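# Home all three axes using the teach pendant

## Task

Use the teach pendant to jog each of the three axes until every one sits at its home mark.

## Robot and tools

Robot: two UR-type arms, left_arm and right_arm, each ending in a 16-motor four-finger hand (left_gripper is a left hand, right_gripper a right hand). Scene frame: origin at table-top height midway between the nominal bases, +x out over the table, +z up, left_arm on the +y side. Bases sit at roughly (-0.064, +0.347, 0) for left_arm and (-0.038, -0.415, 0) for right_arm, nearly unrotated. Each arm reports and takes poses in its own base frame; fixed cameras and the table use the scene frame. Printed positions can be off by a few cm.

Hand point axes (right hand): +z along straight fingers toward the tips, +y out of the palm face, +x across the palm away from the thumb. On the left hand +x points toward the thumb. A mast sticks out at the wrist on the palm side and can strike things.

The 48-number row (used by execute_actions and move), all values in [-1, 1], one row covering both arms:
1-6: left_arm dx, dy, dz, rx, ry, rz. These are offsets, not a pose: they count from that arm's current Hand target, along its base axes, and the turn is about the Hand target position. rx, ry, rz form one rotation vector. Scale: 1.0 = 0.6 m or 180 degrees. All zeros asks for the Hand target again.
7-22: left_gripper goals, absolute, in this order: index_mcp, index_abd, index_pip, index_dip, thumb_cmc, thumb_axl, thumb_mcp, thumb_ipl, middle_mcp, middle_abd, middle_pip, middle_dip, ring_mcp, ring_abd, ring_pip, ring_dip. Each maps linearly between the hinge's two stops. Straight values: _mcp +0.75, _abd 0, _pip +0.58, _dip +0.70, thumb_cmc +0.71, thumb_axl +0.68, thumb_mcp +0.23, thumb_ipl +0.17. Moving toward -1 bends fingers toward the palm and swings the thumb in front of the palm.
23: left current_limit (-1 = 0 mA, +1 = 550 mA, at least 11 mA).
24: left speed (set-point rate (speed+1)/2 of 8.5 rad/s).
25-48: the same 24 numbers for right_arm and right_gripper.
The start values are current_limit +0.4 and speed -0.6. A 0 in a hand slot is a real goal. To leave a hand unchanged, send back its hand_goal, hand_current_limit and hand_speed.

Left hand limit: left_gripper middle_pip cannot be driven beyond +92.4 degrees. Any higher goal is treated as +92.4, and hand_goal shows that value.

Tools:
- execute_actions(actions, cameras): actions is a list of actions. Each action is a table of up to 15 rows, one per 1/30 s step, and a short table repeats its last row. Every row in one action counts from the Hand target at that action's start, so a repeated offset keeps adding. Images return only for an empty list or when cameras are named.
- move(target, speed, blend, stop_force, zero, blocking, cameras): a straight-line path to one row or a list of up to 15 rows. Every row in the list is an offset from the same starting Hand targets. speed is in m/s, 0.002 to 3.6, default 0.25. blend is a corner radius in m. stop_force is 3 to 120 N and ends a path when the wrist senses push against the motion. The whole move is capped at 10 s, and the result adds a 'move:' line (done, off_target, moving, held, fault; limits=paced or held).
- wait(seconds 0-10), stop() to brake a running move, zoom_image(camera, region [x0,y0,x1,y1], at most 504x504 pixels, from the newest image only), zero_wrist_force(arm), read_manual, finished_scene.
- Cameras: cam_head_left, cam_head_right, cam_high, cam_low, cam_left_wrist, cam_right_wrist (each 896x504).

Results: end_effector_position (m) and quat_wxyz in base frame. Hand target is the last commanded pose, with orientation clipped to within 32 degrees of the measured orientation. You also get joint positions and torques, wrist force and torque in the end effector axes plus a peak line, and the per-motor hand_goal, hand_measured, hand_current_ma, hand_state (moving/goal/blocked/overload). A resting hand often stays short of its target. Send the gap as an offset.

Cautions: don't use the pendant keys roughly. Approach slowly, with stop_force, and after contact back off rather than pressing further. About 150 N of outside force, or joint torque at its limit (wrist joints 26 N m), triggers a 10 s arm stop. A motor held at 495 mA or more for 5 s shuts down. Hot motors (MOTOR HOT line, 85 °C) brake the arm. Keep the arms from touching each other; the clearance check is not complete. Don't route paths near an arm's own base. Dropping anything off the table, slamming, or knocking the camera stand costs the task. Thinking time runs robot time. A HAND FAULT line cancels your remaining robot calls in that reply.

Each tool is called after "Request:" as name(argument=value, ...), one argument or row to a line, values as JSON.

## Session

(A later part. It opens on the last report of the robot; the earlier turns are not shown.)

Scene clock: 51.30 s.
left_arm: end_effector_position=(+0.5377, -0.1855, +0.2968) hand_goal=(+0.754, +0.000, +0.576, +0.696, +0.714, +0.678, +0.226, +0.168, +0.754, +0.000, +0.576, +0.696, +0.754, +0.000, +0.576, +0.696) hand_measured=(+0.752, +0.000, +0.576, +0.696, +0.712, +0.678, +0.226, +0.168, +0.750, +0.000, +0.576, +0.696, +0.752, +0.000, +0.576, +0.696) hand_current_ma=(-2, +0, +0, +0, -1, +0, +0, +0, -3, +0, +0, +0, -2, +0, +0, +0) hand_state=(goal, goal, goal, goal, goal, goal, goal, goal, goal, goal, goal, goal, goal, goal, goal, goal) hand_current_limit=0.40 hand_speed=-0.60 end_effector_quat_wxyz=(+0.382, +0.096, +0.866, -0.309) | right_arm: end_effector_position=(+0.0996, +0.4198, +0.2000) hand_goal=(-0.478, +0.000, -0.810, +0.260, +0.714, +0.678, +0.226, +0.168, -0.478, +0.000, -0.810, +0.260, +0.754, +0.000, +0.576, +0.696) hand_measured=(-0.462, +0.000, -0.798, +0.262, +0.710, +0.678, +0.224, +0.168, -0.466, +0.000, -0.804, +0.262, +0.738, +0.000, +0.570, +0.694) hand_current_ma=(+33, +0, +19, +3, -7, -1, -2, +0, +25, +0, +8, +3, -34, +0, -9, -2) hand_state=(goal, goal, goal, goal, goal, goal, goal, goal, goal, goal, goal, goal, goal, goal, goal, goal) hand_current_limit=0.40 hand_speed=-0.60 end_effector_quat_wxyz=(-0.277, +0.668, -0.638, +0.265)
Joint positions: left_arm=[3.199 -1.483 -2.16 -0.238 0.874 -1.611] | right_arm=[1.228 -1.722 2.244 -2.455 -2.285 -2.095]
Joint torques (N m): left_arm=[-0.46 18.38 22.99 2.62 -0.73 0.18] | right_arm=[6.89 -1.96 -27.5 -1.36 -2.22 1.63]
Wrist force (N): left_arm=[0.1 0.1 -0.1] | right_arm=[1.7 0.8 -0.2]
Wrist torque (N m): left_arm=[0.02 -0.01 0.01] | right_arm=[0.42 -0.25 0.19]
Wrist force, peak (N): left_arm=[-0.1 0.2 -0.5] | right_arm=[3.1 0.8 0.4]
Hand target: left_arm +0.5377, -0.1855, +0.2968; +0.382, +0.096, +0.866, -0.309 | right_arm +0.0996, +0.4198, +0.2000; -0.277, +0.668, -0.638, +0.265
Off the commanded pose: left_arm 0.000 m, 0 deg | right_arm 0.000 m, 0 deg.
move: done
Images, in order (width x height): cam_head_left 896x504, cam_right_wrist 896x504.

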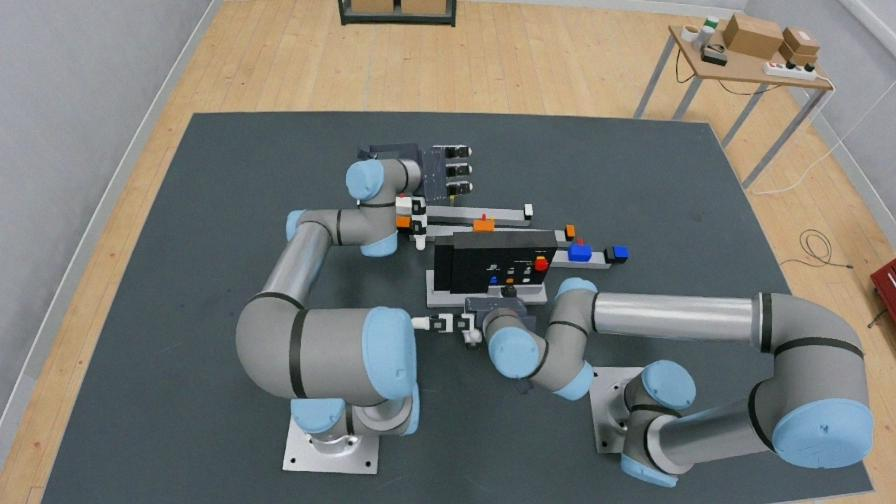

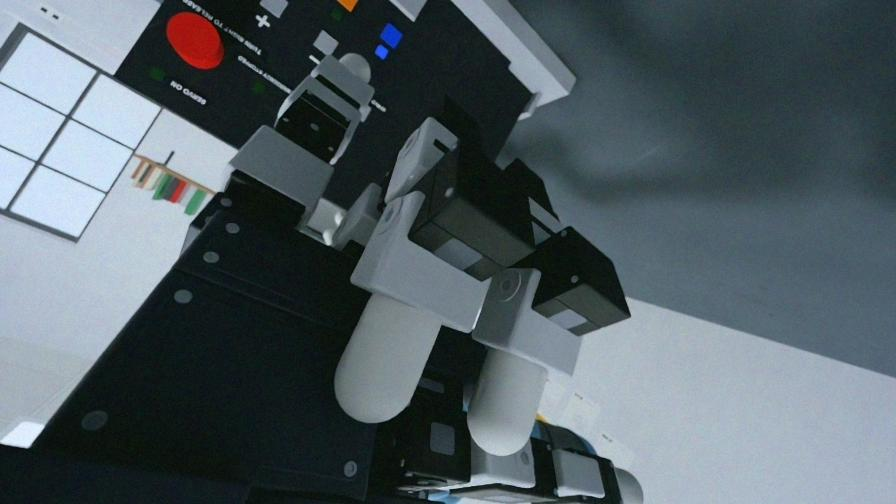

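Request:
move(
  target=[
    [0.0528,0.0443,0.2553,-0.0451,0.3699,0.5225,0.754,0,0.576,0.696,0.714,0.678,0.226,0.168,0.754,0,0.576,0.696,0.754,0,0.576,0.696,0.4,-0.6,0,0,0,0,0,0,-0.479,0,-0.81,0.26,0.714,0.678,0.226,0.168,-0.479,0,-0.81,0.26,0.754,0,0.576,0.696,0.4,-0.6],
  ],
  speed=0.2,
  cameras=["cam_head_left", "cam_high", "cam_left_wrist"],
)

Scene clock: 62.80 s.
left_arm: end_effector_position=(+0.5694, -0.1589, +0.4500) hand_goal=(+0.754, +0.000, +0.576, +0.696, +0.714, +0.678, +0.226, +0.168, +0.754, +0.000, +0.576, +0.696, +0.754, +0.000, +0.576, +0.696) hand_measured=(+0.750, +0.000, +0.576, +0.696, +0.712, +0.678, +0.224, +0.168, +0.750, +0.000, +0.576, +0.696, +0.750, +0.000, +0.576, +0.696) hand_current_ma=(-3, +0, +0, +0, -2, +0, -2, +0, -4, +0, +0, +0, -4, +0, +0, +0) hand_state=(goal, goal, goal, goal, goal, goal, goal, goal, goal, goal, goal, goal, goal, goal, goal, goal) hand_current_limit=0.40 hand_speed=-0.60 end_effector_quat_wxyz=(+0.000, +0.718, -0.696, +0.000) | right_arm: end_effector_position=(+0.0996, +0.4198, +0.2000) hand_goal=(-0.478, +0.000, -0.810, +0.260, +0.714, +0.678, +0.226, +0.168, -0.478, +0.000, -0.810, +0.260, +0.754, +0.000, +0.576, +0.696) hand_measured=(-0.462, +0.000, -0.798, +0.262, +0.710, +0.678, +0.224, +0.168, -0.466, +0.000, -0.804, +0.262, +0.738, +0.000, +0.570, +0.694) hand_current_ma=(+33, +0, +19, +3, -7, -1, -2, +0, +25, +0, +8, +3, -34, +0, -9, -2) hand_state=(goal, goal, goal, goal, goal, goal, goal, goal, goal, goal, goal, goal, goal, goal, goal, goal) hand_current_limit=0.40 hand_speed=-0.60 end_effector_quat_wxyz=(-0.277, +0.668, -0.638, +0.265)
Joint positions: left_arm=[3.141 -2.023 -0.768 -1.922 1.572 -3.174] | right_arm=[1.228 -1.722 2.244 -2.455 -2.285 -2.095]
Joint torques (N m): left_arm=[10.5 32.78 29.3 0.71 -2.9 -1.05] | right_arm=[5.83 -2.01 -18.98 -1.31 -1.7 1.45]
Wrist force (N): left_arm=[0.8 1.4 -1.2] | right_arm=[1.8 0.8 -0.2]
Wrist torque (N m): left_arm=[0.08 0.17 0.07] | right_arm=[0.43 -0.26 0.20]
Wrist force, peak (N): left_arm=[0.9 1.6 -1.4] | right_arm=[2.0 1.2 -0.1]
Hand target: left_arm +0.5694, -0.1589, +0.4500; +0.000, +0.718, -0.696, +0.000 | right_arm +0.0996, +0.4198, +0.2000; -0.277, +0.668, -0.638, +0.265
Off the commanded pose: left_arm 0.000 m, 0 deg | right_arm 0.000 m, 0 deg.
move: done
Images, in order (width x height): cam_head_left 896x504, cam_high 896x504, cam_left_wrist 896x504.

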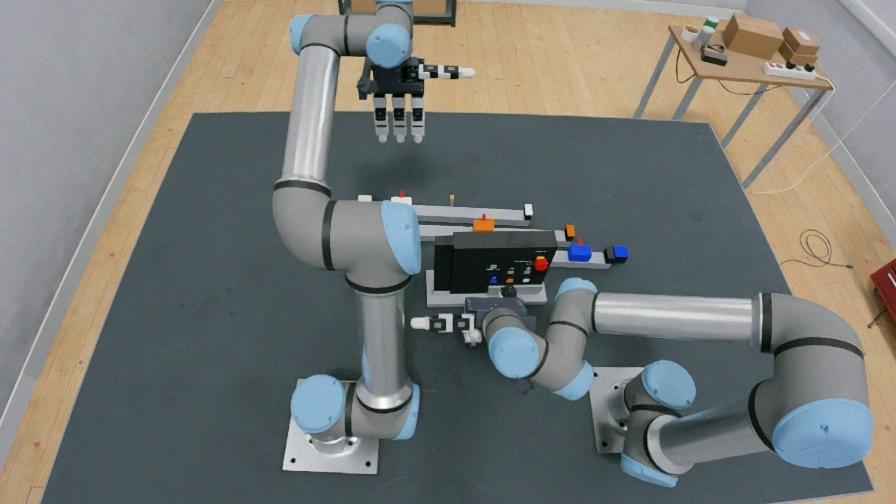

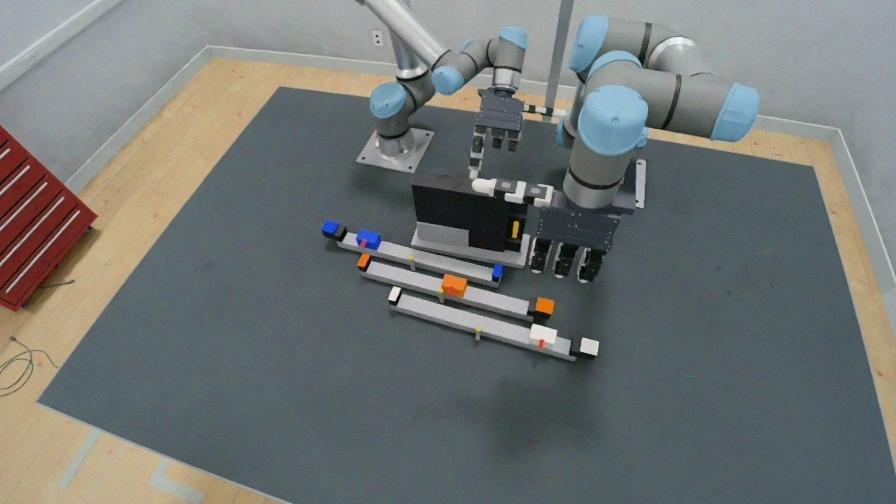

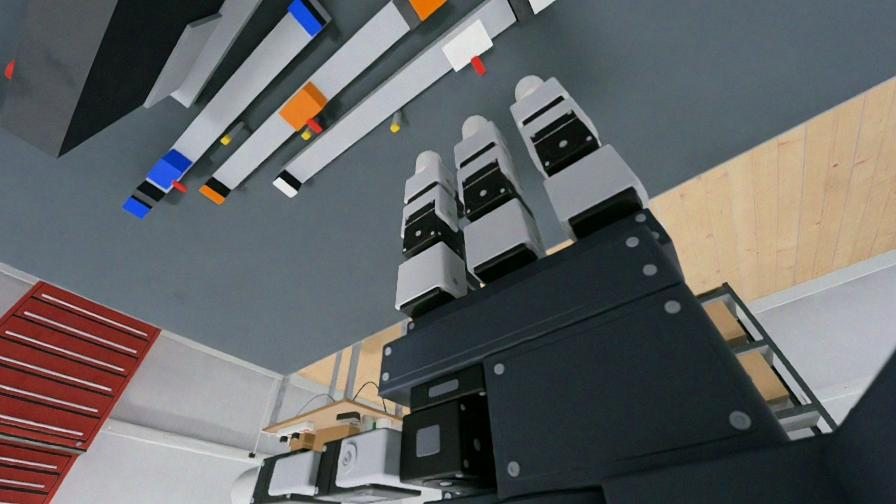

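Request:
move(
  target=[
    [-0.216,-0.0235,-0.2,0,0,0,0.754,0,0.576,0.696,0.714,0.678,0.226,0.168,0.754,0,0.576,0.696,0.754,0,0.576,0.696,0.4,-0.6,0,0,0,0,0,0,-0.479,0,-0.81,0.26,0.714,0.678,0.226,0.168,-0.479,0,-0.81,0.26,0.754,0,0.576,0.696,0.4,-0.6],
  ],
  speed=0.2,
  cameras=["cam_head_left", "cam_high", "cam_low", "cam_left_wrist"],
)

Scene clock: 64.77 s.
left_arm: end_effector_position=(+0.4398, -0.1730, +0.3300) hand_goal=(+0.754, +0.000, +0.576, +0.696, +0.714, +0.678, +0.226, +0.168, +0.754, +0.000, +0.576, +0.696, +0.754, +0.000, +0.576, +0.696) hand_measured=(+0.750, +0.000, +0.576, +0.696, +0.712, +0.678, +0.224, +0.168, +0.750, +0.000, +0.576, +0.696, +0.750, +0.000, +0.576, +0.696) hand_current_ma=(-3, +0, +0, +0, -1, +0, -2, +0, -3, +0, +0, +0, -3, +0, +0, +0) hand_state=(goal, goal, goal, goal, goal, goal, goal, goal, goal, goal, goal, goal, goal, goal, goal, goal) hand_current_limit=0.40 hand_speed=-0.60 end_effector_quat_wxyz=(+0.000, +0.718, -0.696, +0.000) | right_arm: end_effector_position=(+0.0996, +0.4198, +0.2000) hand_goal=(-0.478, +0.000, -0.810, +0.260, +0.714, +0.678, +0.226, +0.168, -0.478, +0.000, -0.810, +0.260, +0.754, +0.000, +0.576, +0.696) hand_measured=(-0.462, +0.000, -0.798, +0.262, +0.710, +0.678, +0.224, +0.168, -0.466, +0.000, -0.804, +0.262, +0.738, +0.000, +0.570, +0.694) hand_current_ma=(+33, +0, +19, +3, -7, -1, -2, +0, +25, +0, +8, +3, -34, +0, -9, -2) hand_state=(goal, goal, goal, goal, goal, goal, goal, goal, goal, goal, goal, goal, goal, goal, goal, goal) hand_current_limit=0.40 hand_speed=-0.60 end_effector_quat_wxyz=(-0.277, +0.668, -0.638, +0.265)
Joint positions: left_arm=[3.114 -1.658 -1.551 -1.504 1.572 -3.201] | right_arm=[1.228 -1.722 2.244 -2.455 -2.285 -2.095]
Joint torques (N m): left_arm=[-10.8 37.62 19.3 4.15 -2.92 -1.15] | right_arm=[5.89 -1.96 -18.7 -1.22 -1.75 1.49]
Wrist force (N): left_arm=[0.8 1.6 -1.1] | right_arm=[1.8 0.9 -0.2]
Wrist torque (N m): left_arm=[0.09 0.17 0.08] | right_arm=[0.44 -0.26 0.20]
Wrist force, peak (N): left_arm=[1.2 2.7 -0.1] | right_arm=[2.0 0.9 -0.3]
Hand target: left_arm +0.4398, -0.1730, +0.3300; +0.000, +0.718, -0.696, +0.000 | right_arm +0.0996, +0.4198, +0.2000; -0.277, +0.668, -0.638, +0.265
Off the commanded pose: left_arm 0.000 m, 0 deg | right_arm 0.000 m, 0 deg.
move: done
Images, in order (width x height): cam_head_left 896x504, cam_high 896x504, cam_low 896x504, cam_left_wrist 896x504.

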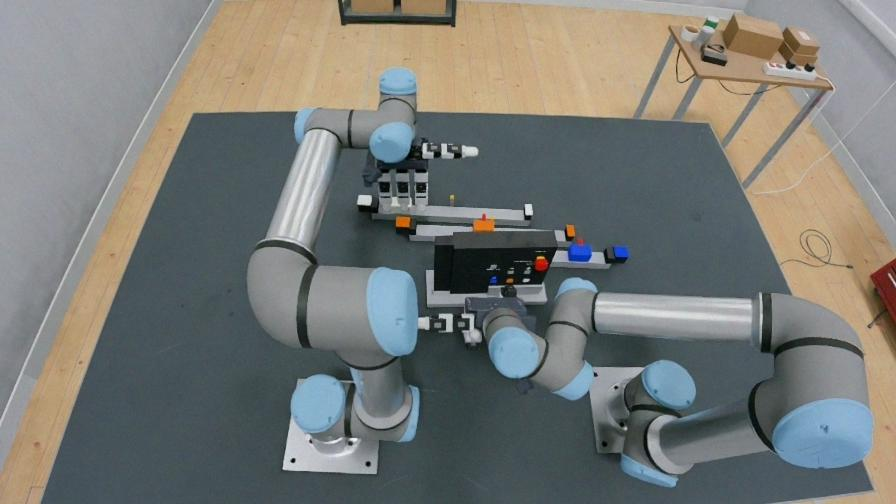

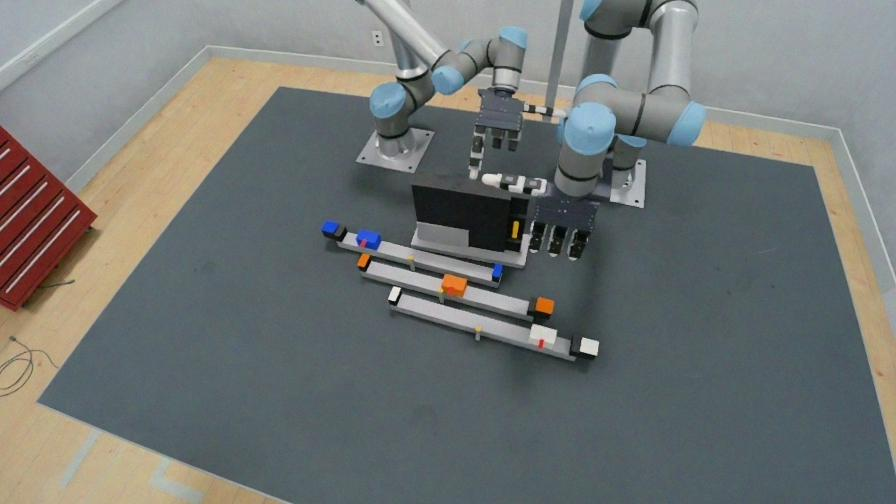

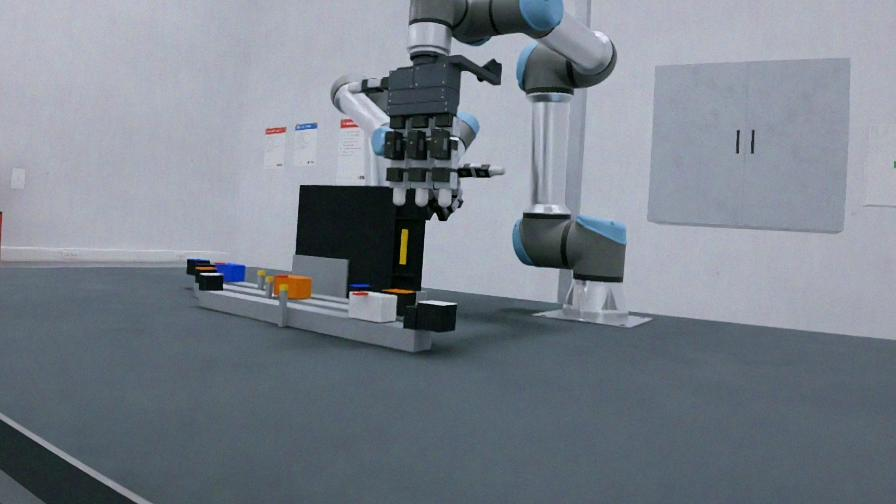

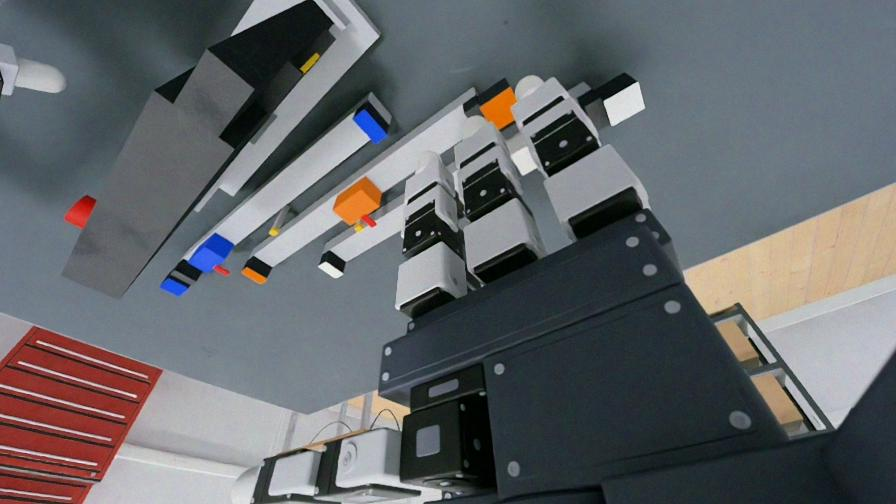

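Request:
zoom_image(
  camera="cam_left_wrist",
  region=[180, 0, 420, 230],
)

Request:
zoom_image(
  camera="cam_left_wrist",
  region=[230, 0, 350, 110],
)

Request:
zoom_image(
  camera="cam_high",
  region=[400, 160, 560, 280],
)

Request:
zoom_image(
  camera="cam_low",
  region=[280, 160, 480, 340],
)

Scaled by 2.100 from the camera's 896x504 image, which has a finer 1280x720 frame.

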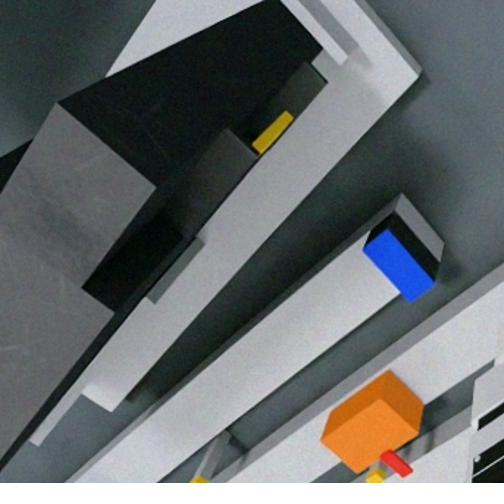

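Scaled by 4.200 from the camera's 896x504 image, which has a finer 1280x720 frame.

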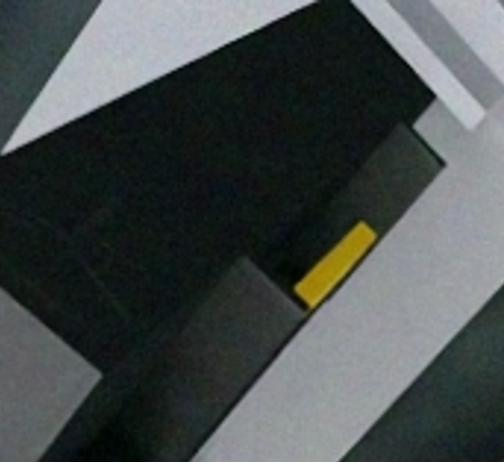

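Scaled by 3.150 from the camera's 896x504 image, which has a finer 1280x720 frame.

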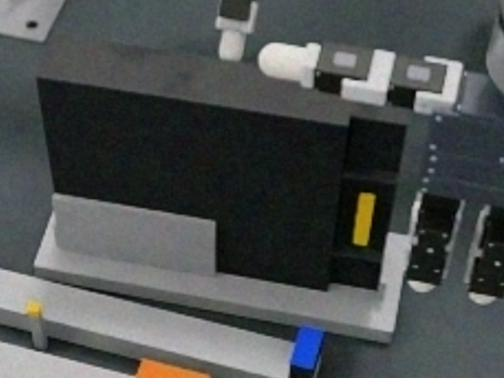

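Scaled by 2.520 from the camera's 896x504 image, which has a finer 1280x720 frame.

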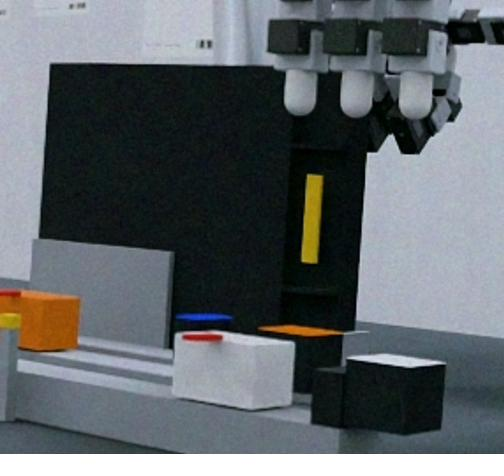

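Request:
zoom_image(
  camera="cam_left_wrist",
  region=[390, 60, 650, 210],
)

Request:
zoom_image(
  camera="cam_left_wrist",
  region=[370, 130, 670, 400],
)

Request:
zoom_image(
  camera="cam_left_wrist",
  region=[220, 370, 520, 504],
)

Scaled by 1.938 from the camera's 896x504 image, which has a finer 1280x720 frame.

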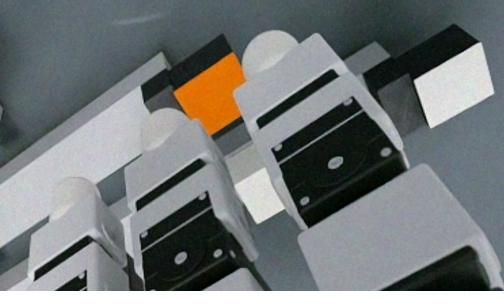

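Scaled by 1.680 from the camera's 896x504 image, which has a finer 1280x720 frame.

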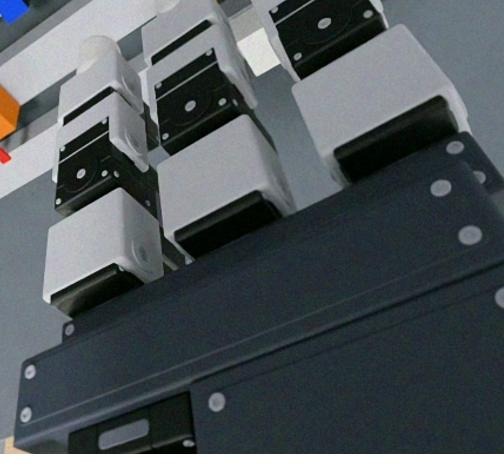

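Scaled by 1.680 from the camera's 896x504 image, which has a finer 1280x720 frame.

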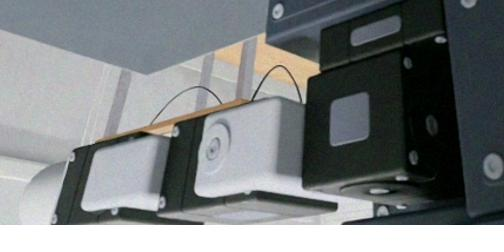

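Request:
move(
  target=[
    [0,0,0,0,0,0,0.342,0,0.139,0.261,0.714,0.678,0.226,0.168,-0.479,0,-0.81,0.26,-0.479,0,-0.81,0.26,0.4,-0.6,0,0,0,0,0,0,-0.479,0,-0.81,0.26,0.714,0.678,0.226,0.168,-0.479,0,-0.81,0.26,0.754,0,0.576,0.696,0.4,-0.6],
    [0.1192,-0.0797,-0.1333,0,0,0,0.342,0,0.139,0.261,0.714,0.678,0.226,0.168,-0.479,0,-0.81,0.26,-0.479,0,-0.81,0.26,0.4,-0.6,0,0,0,0,0,0,-0.479,0,-0.81,0.26,0.714,0.678,0.226,0.168,-0.479,0,-0.81,0.26,0.754,0,0.576,0.696,0.4,-0.6],
    [0.1025,-0.0802,-0.2483,0,0,0,0.342,0,0.139,0.261,0.714,0.678,0.226,0.168,-0.479,0,-0.81,0.26,-0.479,0,-0.81,0.26,0.4,-0.6,0,0,0,0,0,0,-0.479,0,-0.81,0.26,0.714,0.678,0.226,0.168,-0.479,0,-0.81,0.26,0.754,0,0.576,0.696,0.4,-0.6],
  ],
  speed=0.1,
  cameras=["cam_head_left", "cam_high", "cam_low", "cam_left_wrist"],
)

Scene clock: 82.73 s.
left_arm: end_effector_position=(+0.5013, -0.2211, +0.1811) hand_goal=(+0.342, +0.000, +0.140, +0.262, +0.714, +0.678, +0.226, +0.168, -0.478, +0.000, -0.772, +0.260, -0.478, +0.000, -0.810, +0.260) hand_measured=(+0.352, +0.000, +0.146, +0.266, +0.712, +0.678, +0.224, +0.168, -0.458, +0.000, -0.768, +0.262, -0.462, +0.000, -0.808, +0.262) hand_current_ma=(+15, +0, +8, +3, -1, +0, -2, +0, +35, +0, +3, +2, +30, +0, +3, +2) hand_state=(goal, goal, goal, goal, goal, goal, goal, goal, goal, goal, goal, goal, goal, goal, goal, goal) hand_current_limit=0.40 hand_speed=-0.60 end_effector_quat_wxyz=(+0.000, +0.718, -0.696, +0.000) | right_arm: end_effector_position=(+0.0996, +0.4198, +0.2000) hand_goal=(-0.478, +0.000, -0.810, +0.260, +0.714, +0.678, +0.226, +0.168, -0.478, +0.000, -0.810, +0.260, +0.754, +0.000, +0.576, +0.696) hand_measured=(-0.462, +0.000, -0.798, +0.262, +0.710, +0.678, +0.224, +0.168, -0.466, +0.000, -0.804, +0.262, +0.738, +0.000, +0.570, +0.694) hand_current_ma=(+33, +0, +19, +3, -7, -1, -2, +0, +25, +0, +8, +3, -34, +0, -9, -2) hand_state=(goal, goal, goal, goal, goal, goal, goal, goal, goal, goal, goal, goal, goal, goal, goal, goal) hand_current_limit=0.40 hand_speed=-0.60 end_effector_quat_wxyz=(-0.277, +0.668, -0.638, +0.265)
Joint positions: left_arm=[3.036 -1.911 -1.63 -1.172 1.572 -3.279] | right_arm=[1.228 -1.722 2.244 -2.455 -2.285 -2.095]
Joint torques (N m): left_arm=[-10.2 27.94 17.22 4.36 -0.86 -1.19] | right_arm=[5.8 -1.95 -18.81 -1.33 -1.22 1.36]
Wrist force (N): left_arm=[0.6 1.6 -0.8] | right_arm=[1.7 1.0 -0.2]
Wrist torque (N m): left_arm=[0.22 0.19 0.05] | right_arm=[0.43 -0.25 0.19]
Wrist force, peak (N): left_arm=[0.6 2.3 -2.1] | right_arm=[2.0 1.2 -0.2]
Hand target: left_arm +0.5013, -0.2211, +0.1810; +0.000, +0.718, -0.696, +0.000 | right_arm +0.0996, +0.4198, +0.2000; -0.277, +0.668, -0.638, +0.265
Off the commanded pose: left_arm 0.000 m, 0 deg | right_arm 0.000 m, 0 deg.
move: done
Images, in order (width x height): cam_head_left 896x504, cam_high 896x504, cam_low 896x504, cam_left_wrist 896x504.

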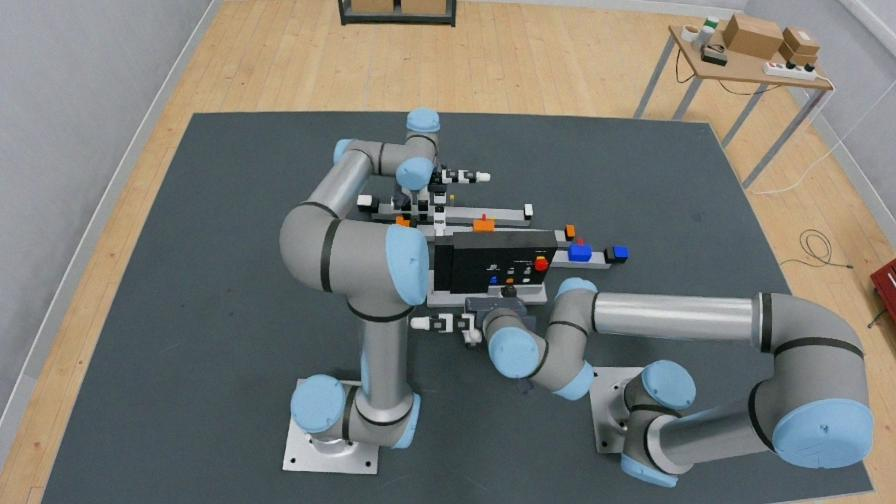

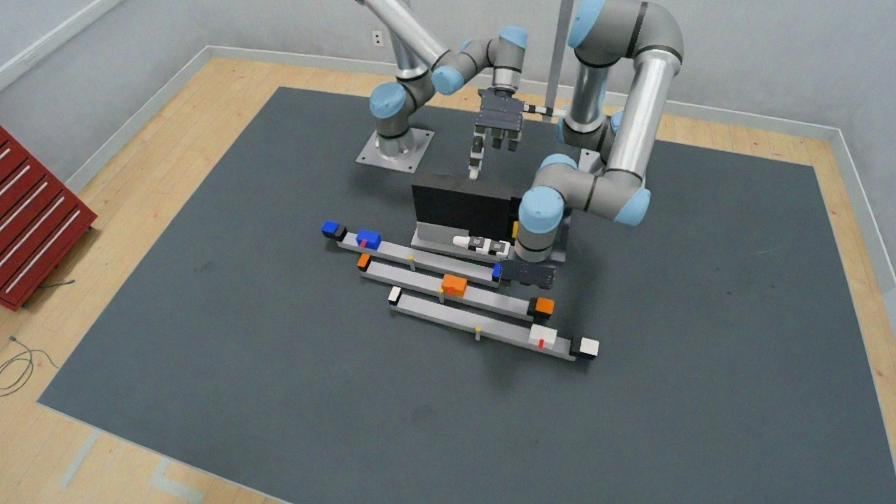

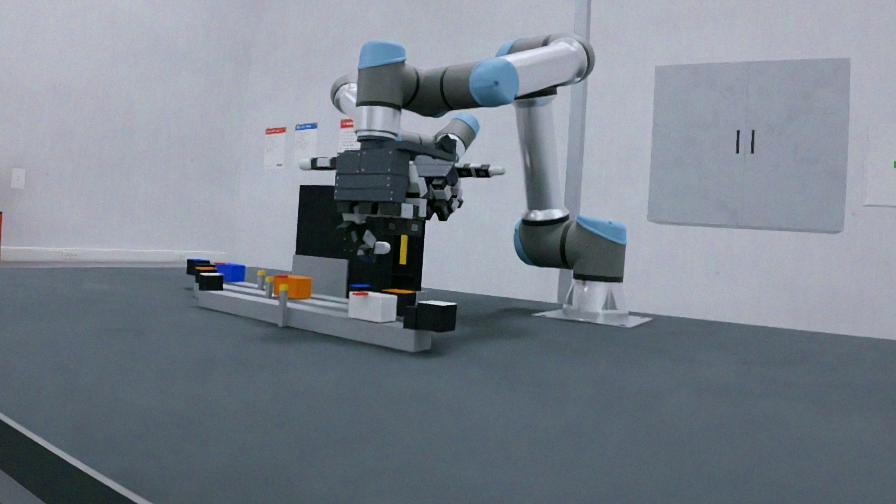

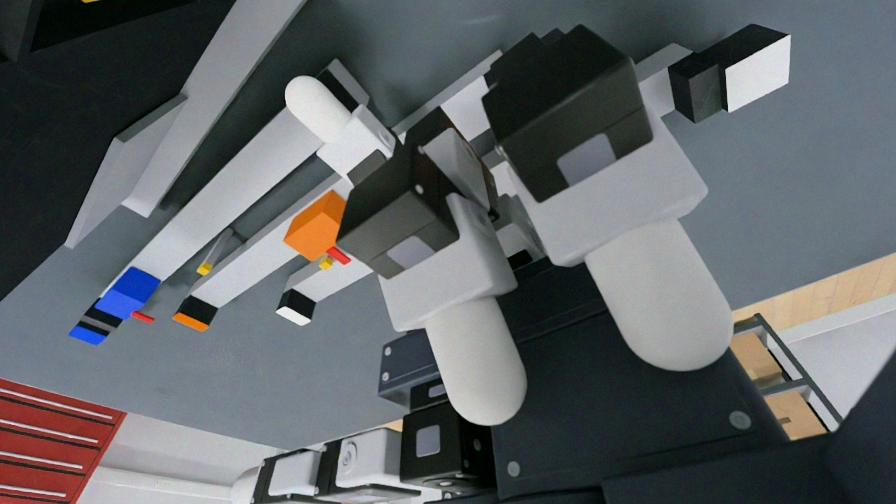

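Request:
zoom_image(
  camera="cam_left_wrist",
  region=[0, 0, 200, 120],
)

Request:
zoom_image(
  camera="cam_low",
  region=[300, 180, 460, 310],
)

Request:
zoom_image(
  camera="cam_high",
  region=[400, 160, 600, 300],
)

Scaled by 2.520 from the camera's 896x504 image, which has a finer 1280x720 frame.

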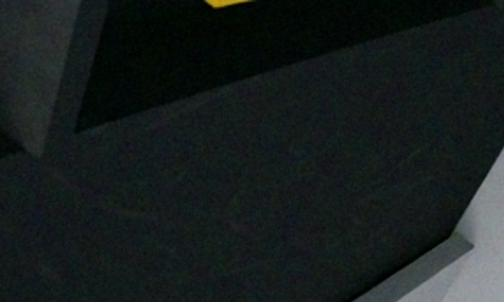

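Scaled by 3.150 from the camera's 896x504 image, which has a finer 1280x720 frame.

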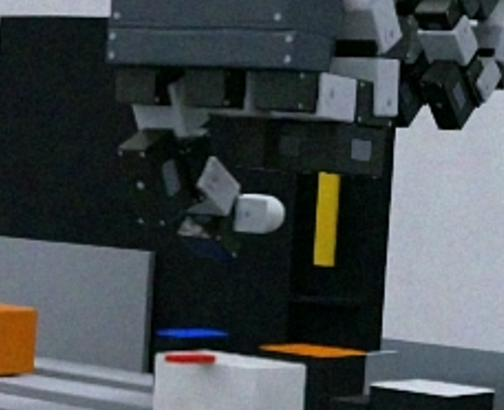

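Scaled by 2.520 from the camera's 896x504 image, which has a finer 1280x720 frame.

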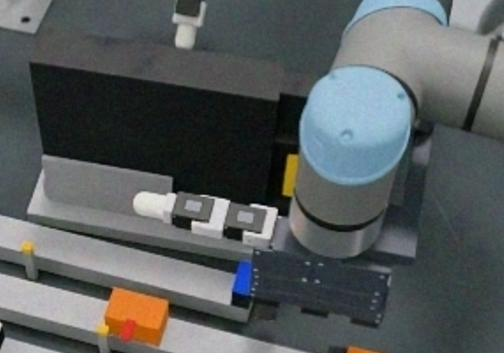

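Request:
move(
  target=[
    [-0.0583,-0.0019,0,0,0,0,0.342,0,0.139,0.261,0.714,0.678,0.226,0.168,-0.479,0,-0.772,0.26,-0.479,0,-0.81,0.26,0.4,-0.6,0,0,0,0,0,0,-0.479,0,-0.81,0.26,0.714,0.678,0.226,0.168,-0.479,0,-0.81,0.26,0.754,0,0.576,0.696,0.4,-0.6],
  ],
  speed=0.08,
  cameras=["cam_low", "cam_left_wrist", "cam_head_right"],
)

Request:
zoom_image(
  camera="cam_low",
  region=[300, 180, 460, 310],
)

Request:
zoom_image(
  camera="cam_low",
  region=[360, 210, 440, 275],
)

Scene clock: 86.47 s.
left_arm: end_effector_position=(+0.4663, -0.2223, +0.1810) hand_goal=(+0.342, +0.000, +0.140, +0.262, +0.714, +0.678, +0.226, +0.168, -0.478, +0.000, -0.772, +0.260, -0.478, +0.000, -0.810, +0.260) hand_measured=(+0.352, +0.000, +0.146, +0.266, +0.712, +0.678, +0.224, +0.168, -0.458, +0.000, -0.768, +0.262, -0.462, +0.000, -0.808, +0.262) hand_current_ma=(+15, +0, +8, +3, -1, +0, -2, +0, +35, +0, +3, +2, +30, +0, +2, +2) hand_state=(goal, goal, goal, goal, goal, goal, goal, goal, goal, goal, goal, goal, goal, goal, goal, goal) hand_current_limit=0.40 hand_speed=-0.60 end_effector_quat_wxyz=(+0.000, +0.718, -0.696, +0.000) | right_arm: end_effector_position=(+0.0996, +0.4198, +0.2000) hand_goal=(-0.478, +0.000, -0.810, +0.260, +0.714, +0.678, +0.226, +0.168, -0.478, +0.000, -0.810, +0.260, +0.754, +0.000, +0.576, +0.696) hand_measured=(-0.462, +0.000, -0.798, +0.262, +0.710, +0.678, +0.224, +0.168, -0.466, +0.000, -0.804, +0.262, +0.738, +0.000, +0.570, +0.694) hand_current_ma=(+33, +0, +19, +3, -7, -1, -2, +0, +25, +0, +8, +3, -34, +0, -9, -2) hand_state=(goal, goal, goal, goal, goal, goal, goal, goal, goal, goal, goal, goal, goal, goal, goal, goal) hand_current_limit=0.40 hand_speed=-0.60 end_effector_quat_wxyz=(-0.277, +0.668, -0.638, +0.265)
Joint positions: left_arm=[3.028 -1.838 -1.728 -1.146 1.572 -3.287] | right_arm=[1.228 -1.722 2.244 -2.455 -2.285 -2.095]
Joint torques (N m): left_arm=[-11.39 45.17 16.06 4.28 -0.41 -1.25] | right_arm=[5.16 -1.75 -18.91 -1.19 -1.21 1.37]
Wrist force (N): left_arm=[0.7 1.6 -0.8] | right_arm=[1.8 0.6 -0.2]
Wrist torque (N m): left_arm=[0.22 0.21 0.03] | right_arm=[0.40 -0.27 0.20]
Wrist force, peak (N): left_arm=[0.8 2.5 -0.9] | right_arm=[1.9 1.3 -0.4]
Hand target: left_arm +0.4663, -0.2223, +0.1810; +0.000, +0.718, -0.696, +0.000 | right_arm +0.0996, +0.4198, +0.2000; -0.277, +0.668, -0.638, +0.265
Off the commanded pose: left_arm 0.000 m, 0 deg | right_arm 0.000 m, 0 deg.
move: done
Images, in order (width x height): cam_head_right 896x504, cam_low 896x504, cam_left_wrist 896x504.

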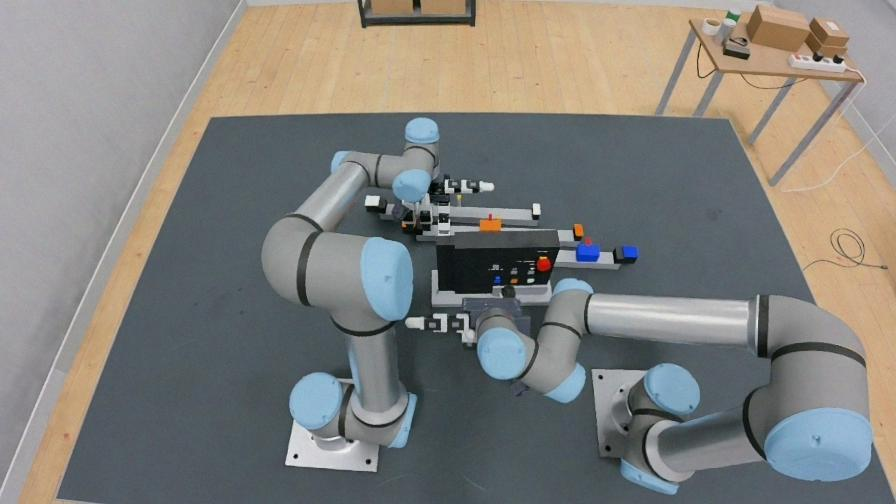

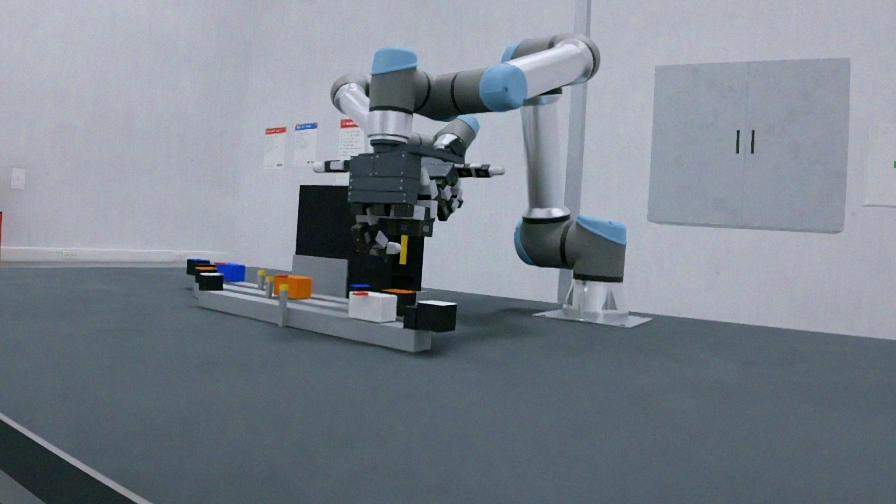

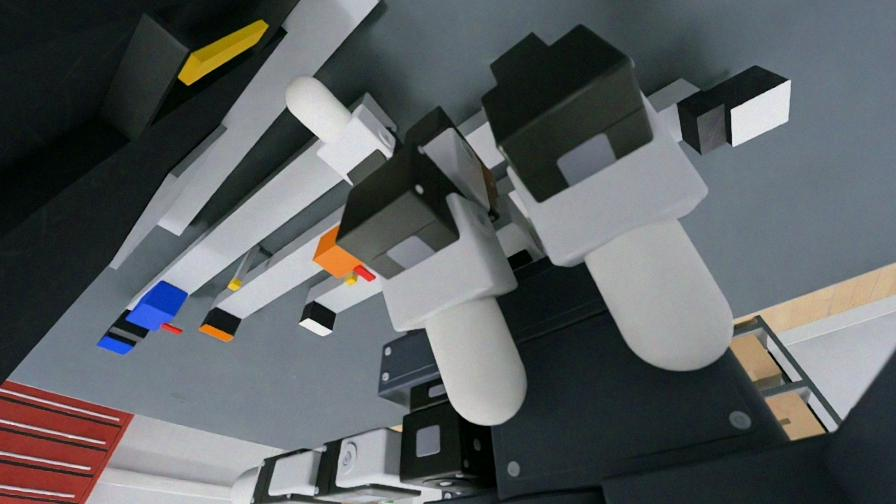

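Scaled by 3.150 from the camera's 896x504 image, which has a finer 1280x720 frame.

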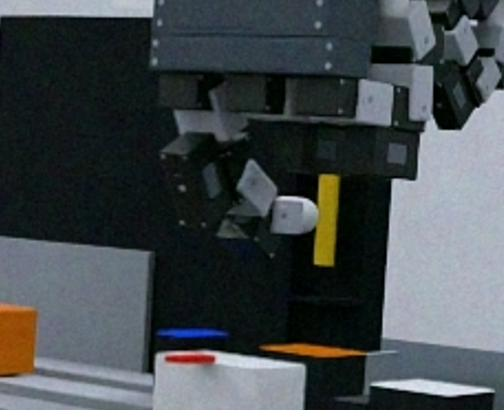

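Scaled by 6.300 from the camera's 896x504 image, which has a finer 1280x720 frame.

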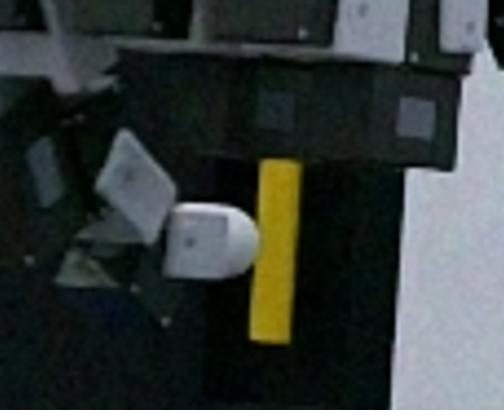

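Request:
zoom_image(
  camera="cam_left_wrist",
  region=[120, 0, 340, 150],
)

Request:
zoom_image(
  camera="cam_left_wrist",
  region=[160, 0, 290, 100],
)

Scaled by 2.291 from the camera's 896x504 image, which has a finer 1280x720 frame.

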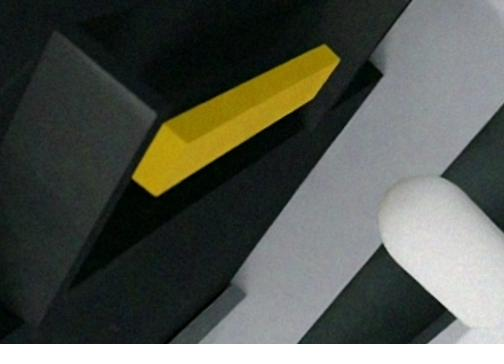

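Scaled by 3.877 from the camera's 896x504 image, which has a finer 1280x720 frame.

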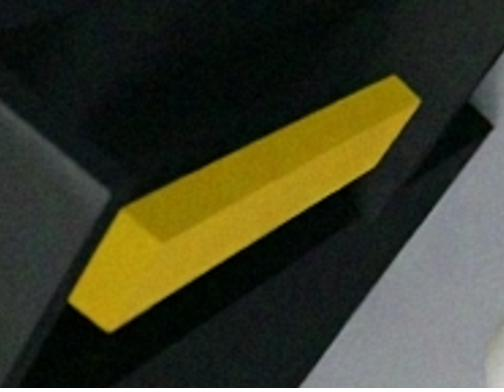

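Request:
move(
  target=[
    [-0.05,-0.0016,0,0,0,0,0.342,0,0.139,0.261,0.714,0.678,0.226,0.168,-0.479,0,-0.772,0.26,-0.479,0,-0.81,0.26,0.4,-0.6,0,0,0,0,0,0,-0.479,0,-0.81,0.26,0.714,0.678,0.226,0.168,-0.479,0,-0.81,0.26,0.754,0,0.576,0.696,0.4,-0.6],
  ],
  speed=0.008,
  stop_force=3,
  cameras=["cam_low", "cam_left_wrist", "cam_right_wrist"],
)

Request:
zoom_image(
  camera="cam_low",
  region=[340, 200, 440, 280],
)

Request:
zoom_image(
  camera="cam_left_wrist",
  region=[150, 0, 390, 150],
)

Scene clock: 97.30 s.
left_arm: end_effector_position=(+0.4403, -0.2231, +0.1810) hand_goal=(+0.342, +0.000, +0.140, +0.262, +0.714, +0.678, +0.226, +0.168, -0.478, +0.000, -0.772, +0.260, -0.478, +0.000, -0.810, +0.260) hand_measured=(+0.360, +0.000, +0.142, +0.258, +0.712, +0.678, +0.224, +0.168, -0.458, +0.000, -0.768, +0.262, -0.462, +0.000, -0.808, +0.262) hand_current_ma=(+31, +0, +1, -4, -1, +0, -2, +0, +35, +0, +3, +2, +30, +0, +2, +2) hand_state=(goal, goal, goal, goal, goal, goal, goal, goal, goal, goal, goal, goal, goal, goal, goal, goal) hand_current_limit=0.40 hand_speed=-0.60 end_effector_quat_wxyz=(+0.000, +0.718, -0.696, +0.000) | right_arm: end_effector_position=(+0.0996, +0.4198, +0.2000) hand_goal=(-0.478, +0.000, -0.810, +0.260, +0.714, +0.678, +0.226, +0.168, -0.478, +0.000, -0.810, +0.260, +0.754, +0.000, +0.576, +0.696) hand_measured=(-0.462, +0.000, -0.798, +0.262, +0.710, +0.678, +0.224, +0.168, -0.466, +0.000, -0.804, +0.262, +0.738, +0.000, +0.570, +0.694) hand_current_ma=(+33, +0, +19, +3, -7, -1, -2, +0, +25, +0, +8, +3, -34, +0, -9, -2) hand_state=(goal, goal, goal, goal, goal, goal, goal, goal, goal, goal, goal, goal, goal, goal, goal, goal) hand_current_limit=0.40 hand_speed=-0.60 end_effector_quat_wxyz=(-0.277, +0.668, -0.638, +0.265)
Joint positions: left_arm=[3.021 -1.784 -1.798 -1.131 1.572 -3.294] | right_arm=[1.228 -1.722 2.244 -2.455 -2.285 -2.095]
Joint torques (N m): left_arm=[8.7 21.77 29.15 -0.32 -0.58 1.32] | right_arm=[5.43 -2.21 -18.77 -1.31 -0.87 1.35]
Wrist force (N): left_arm=[0.5 -0.9 -1.6] | right_arm=[1.4 1.1 0.0]
Wrist torque (N m): left_arm=[0.32 0.21 -0.01] | right_arm=[0.44 -0.22 0.17]
Wrist force, peak (N): left_arm=[0.4 -1.5 -1.9] | right_arm=[2.0 1.1 0.0]
Hand target: left_arm +0.4403, -0.2231, +0.1810; +0.000, +0.718, -0.696, +0.000 (not the last commanded pose) | right_arm +0.0996, +0.4198, +0.2000; -0.277, +0.668, -0.638, +0.265
Off the commanded pose: left_arm 0.004 m, 0 deg | right_arm 0.000 m, 0 deg.
move: contact (left_arm)
Images, in order (width x height): cam_low 896x504, cam_left_wrist 896x504, cam_right_wrist 896x504.

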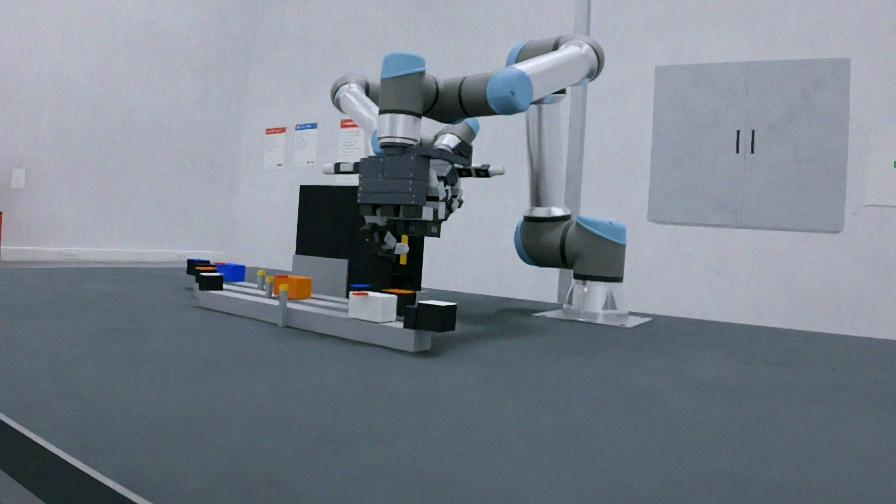

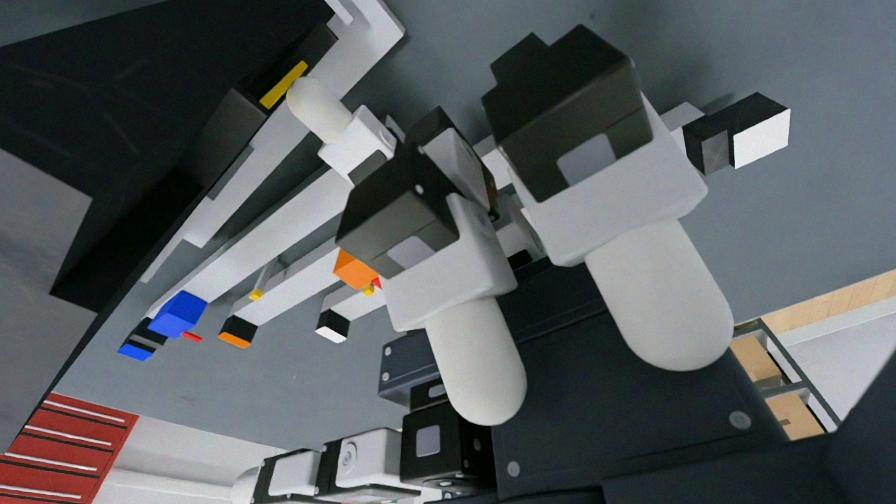

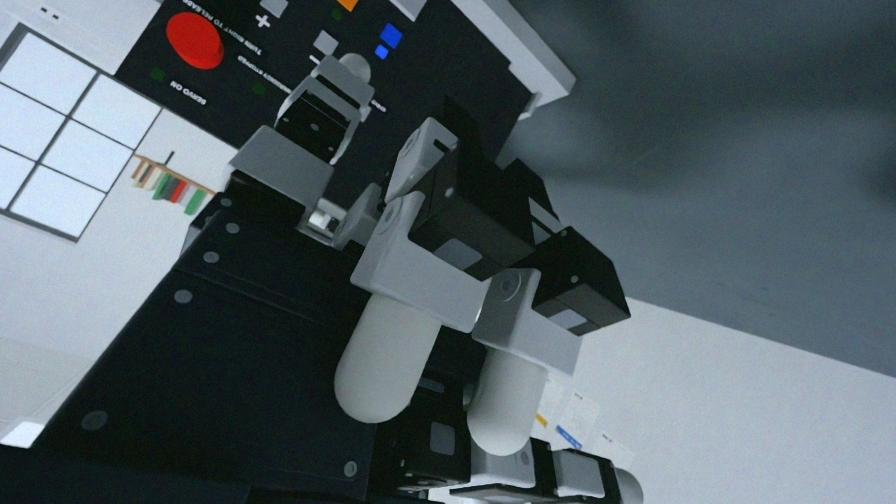

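Scaled by 5.040 from the camera's 896x504 image, which has a finer 1280x720 frame.

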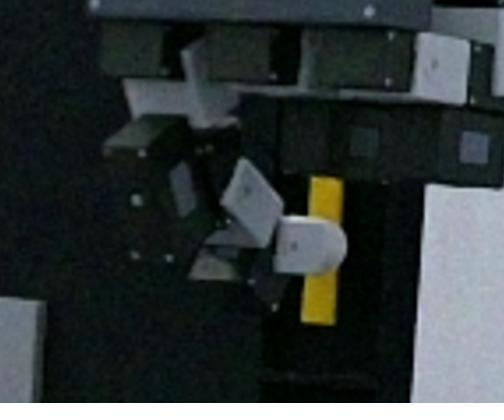

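Scaled by 2.100 from the camera's 896x504 image, which has a finer 1280x720 frame.

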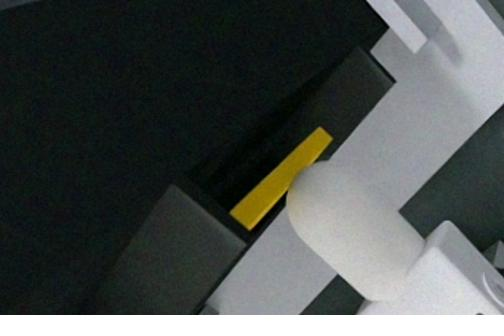

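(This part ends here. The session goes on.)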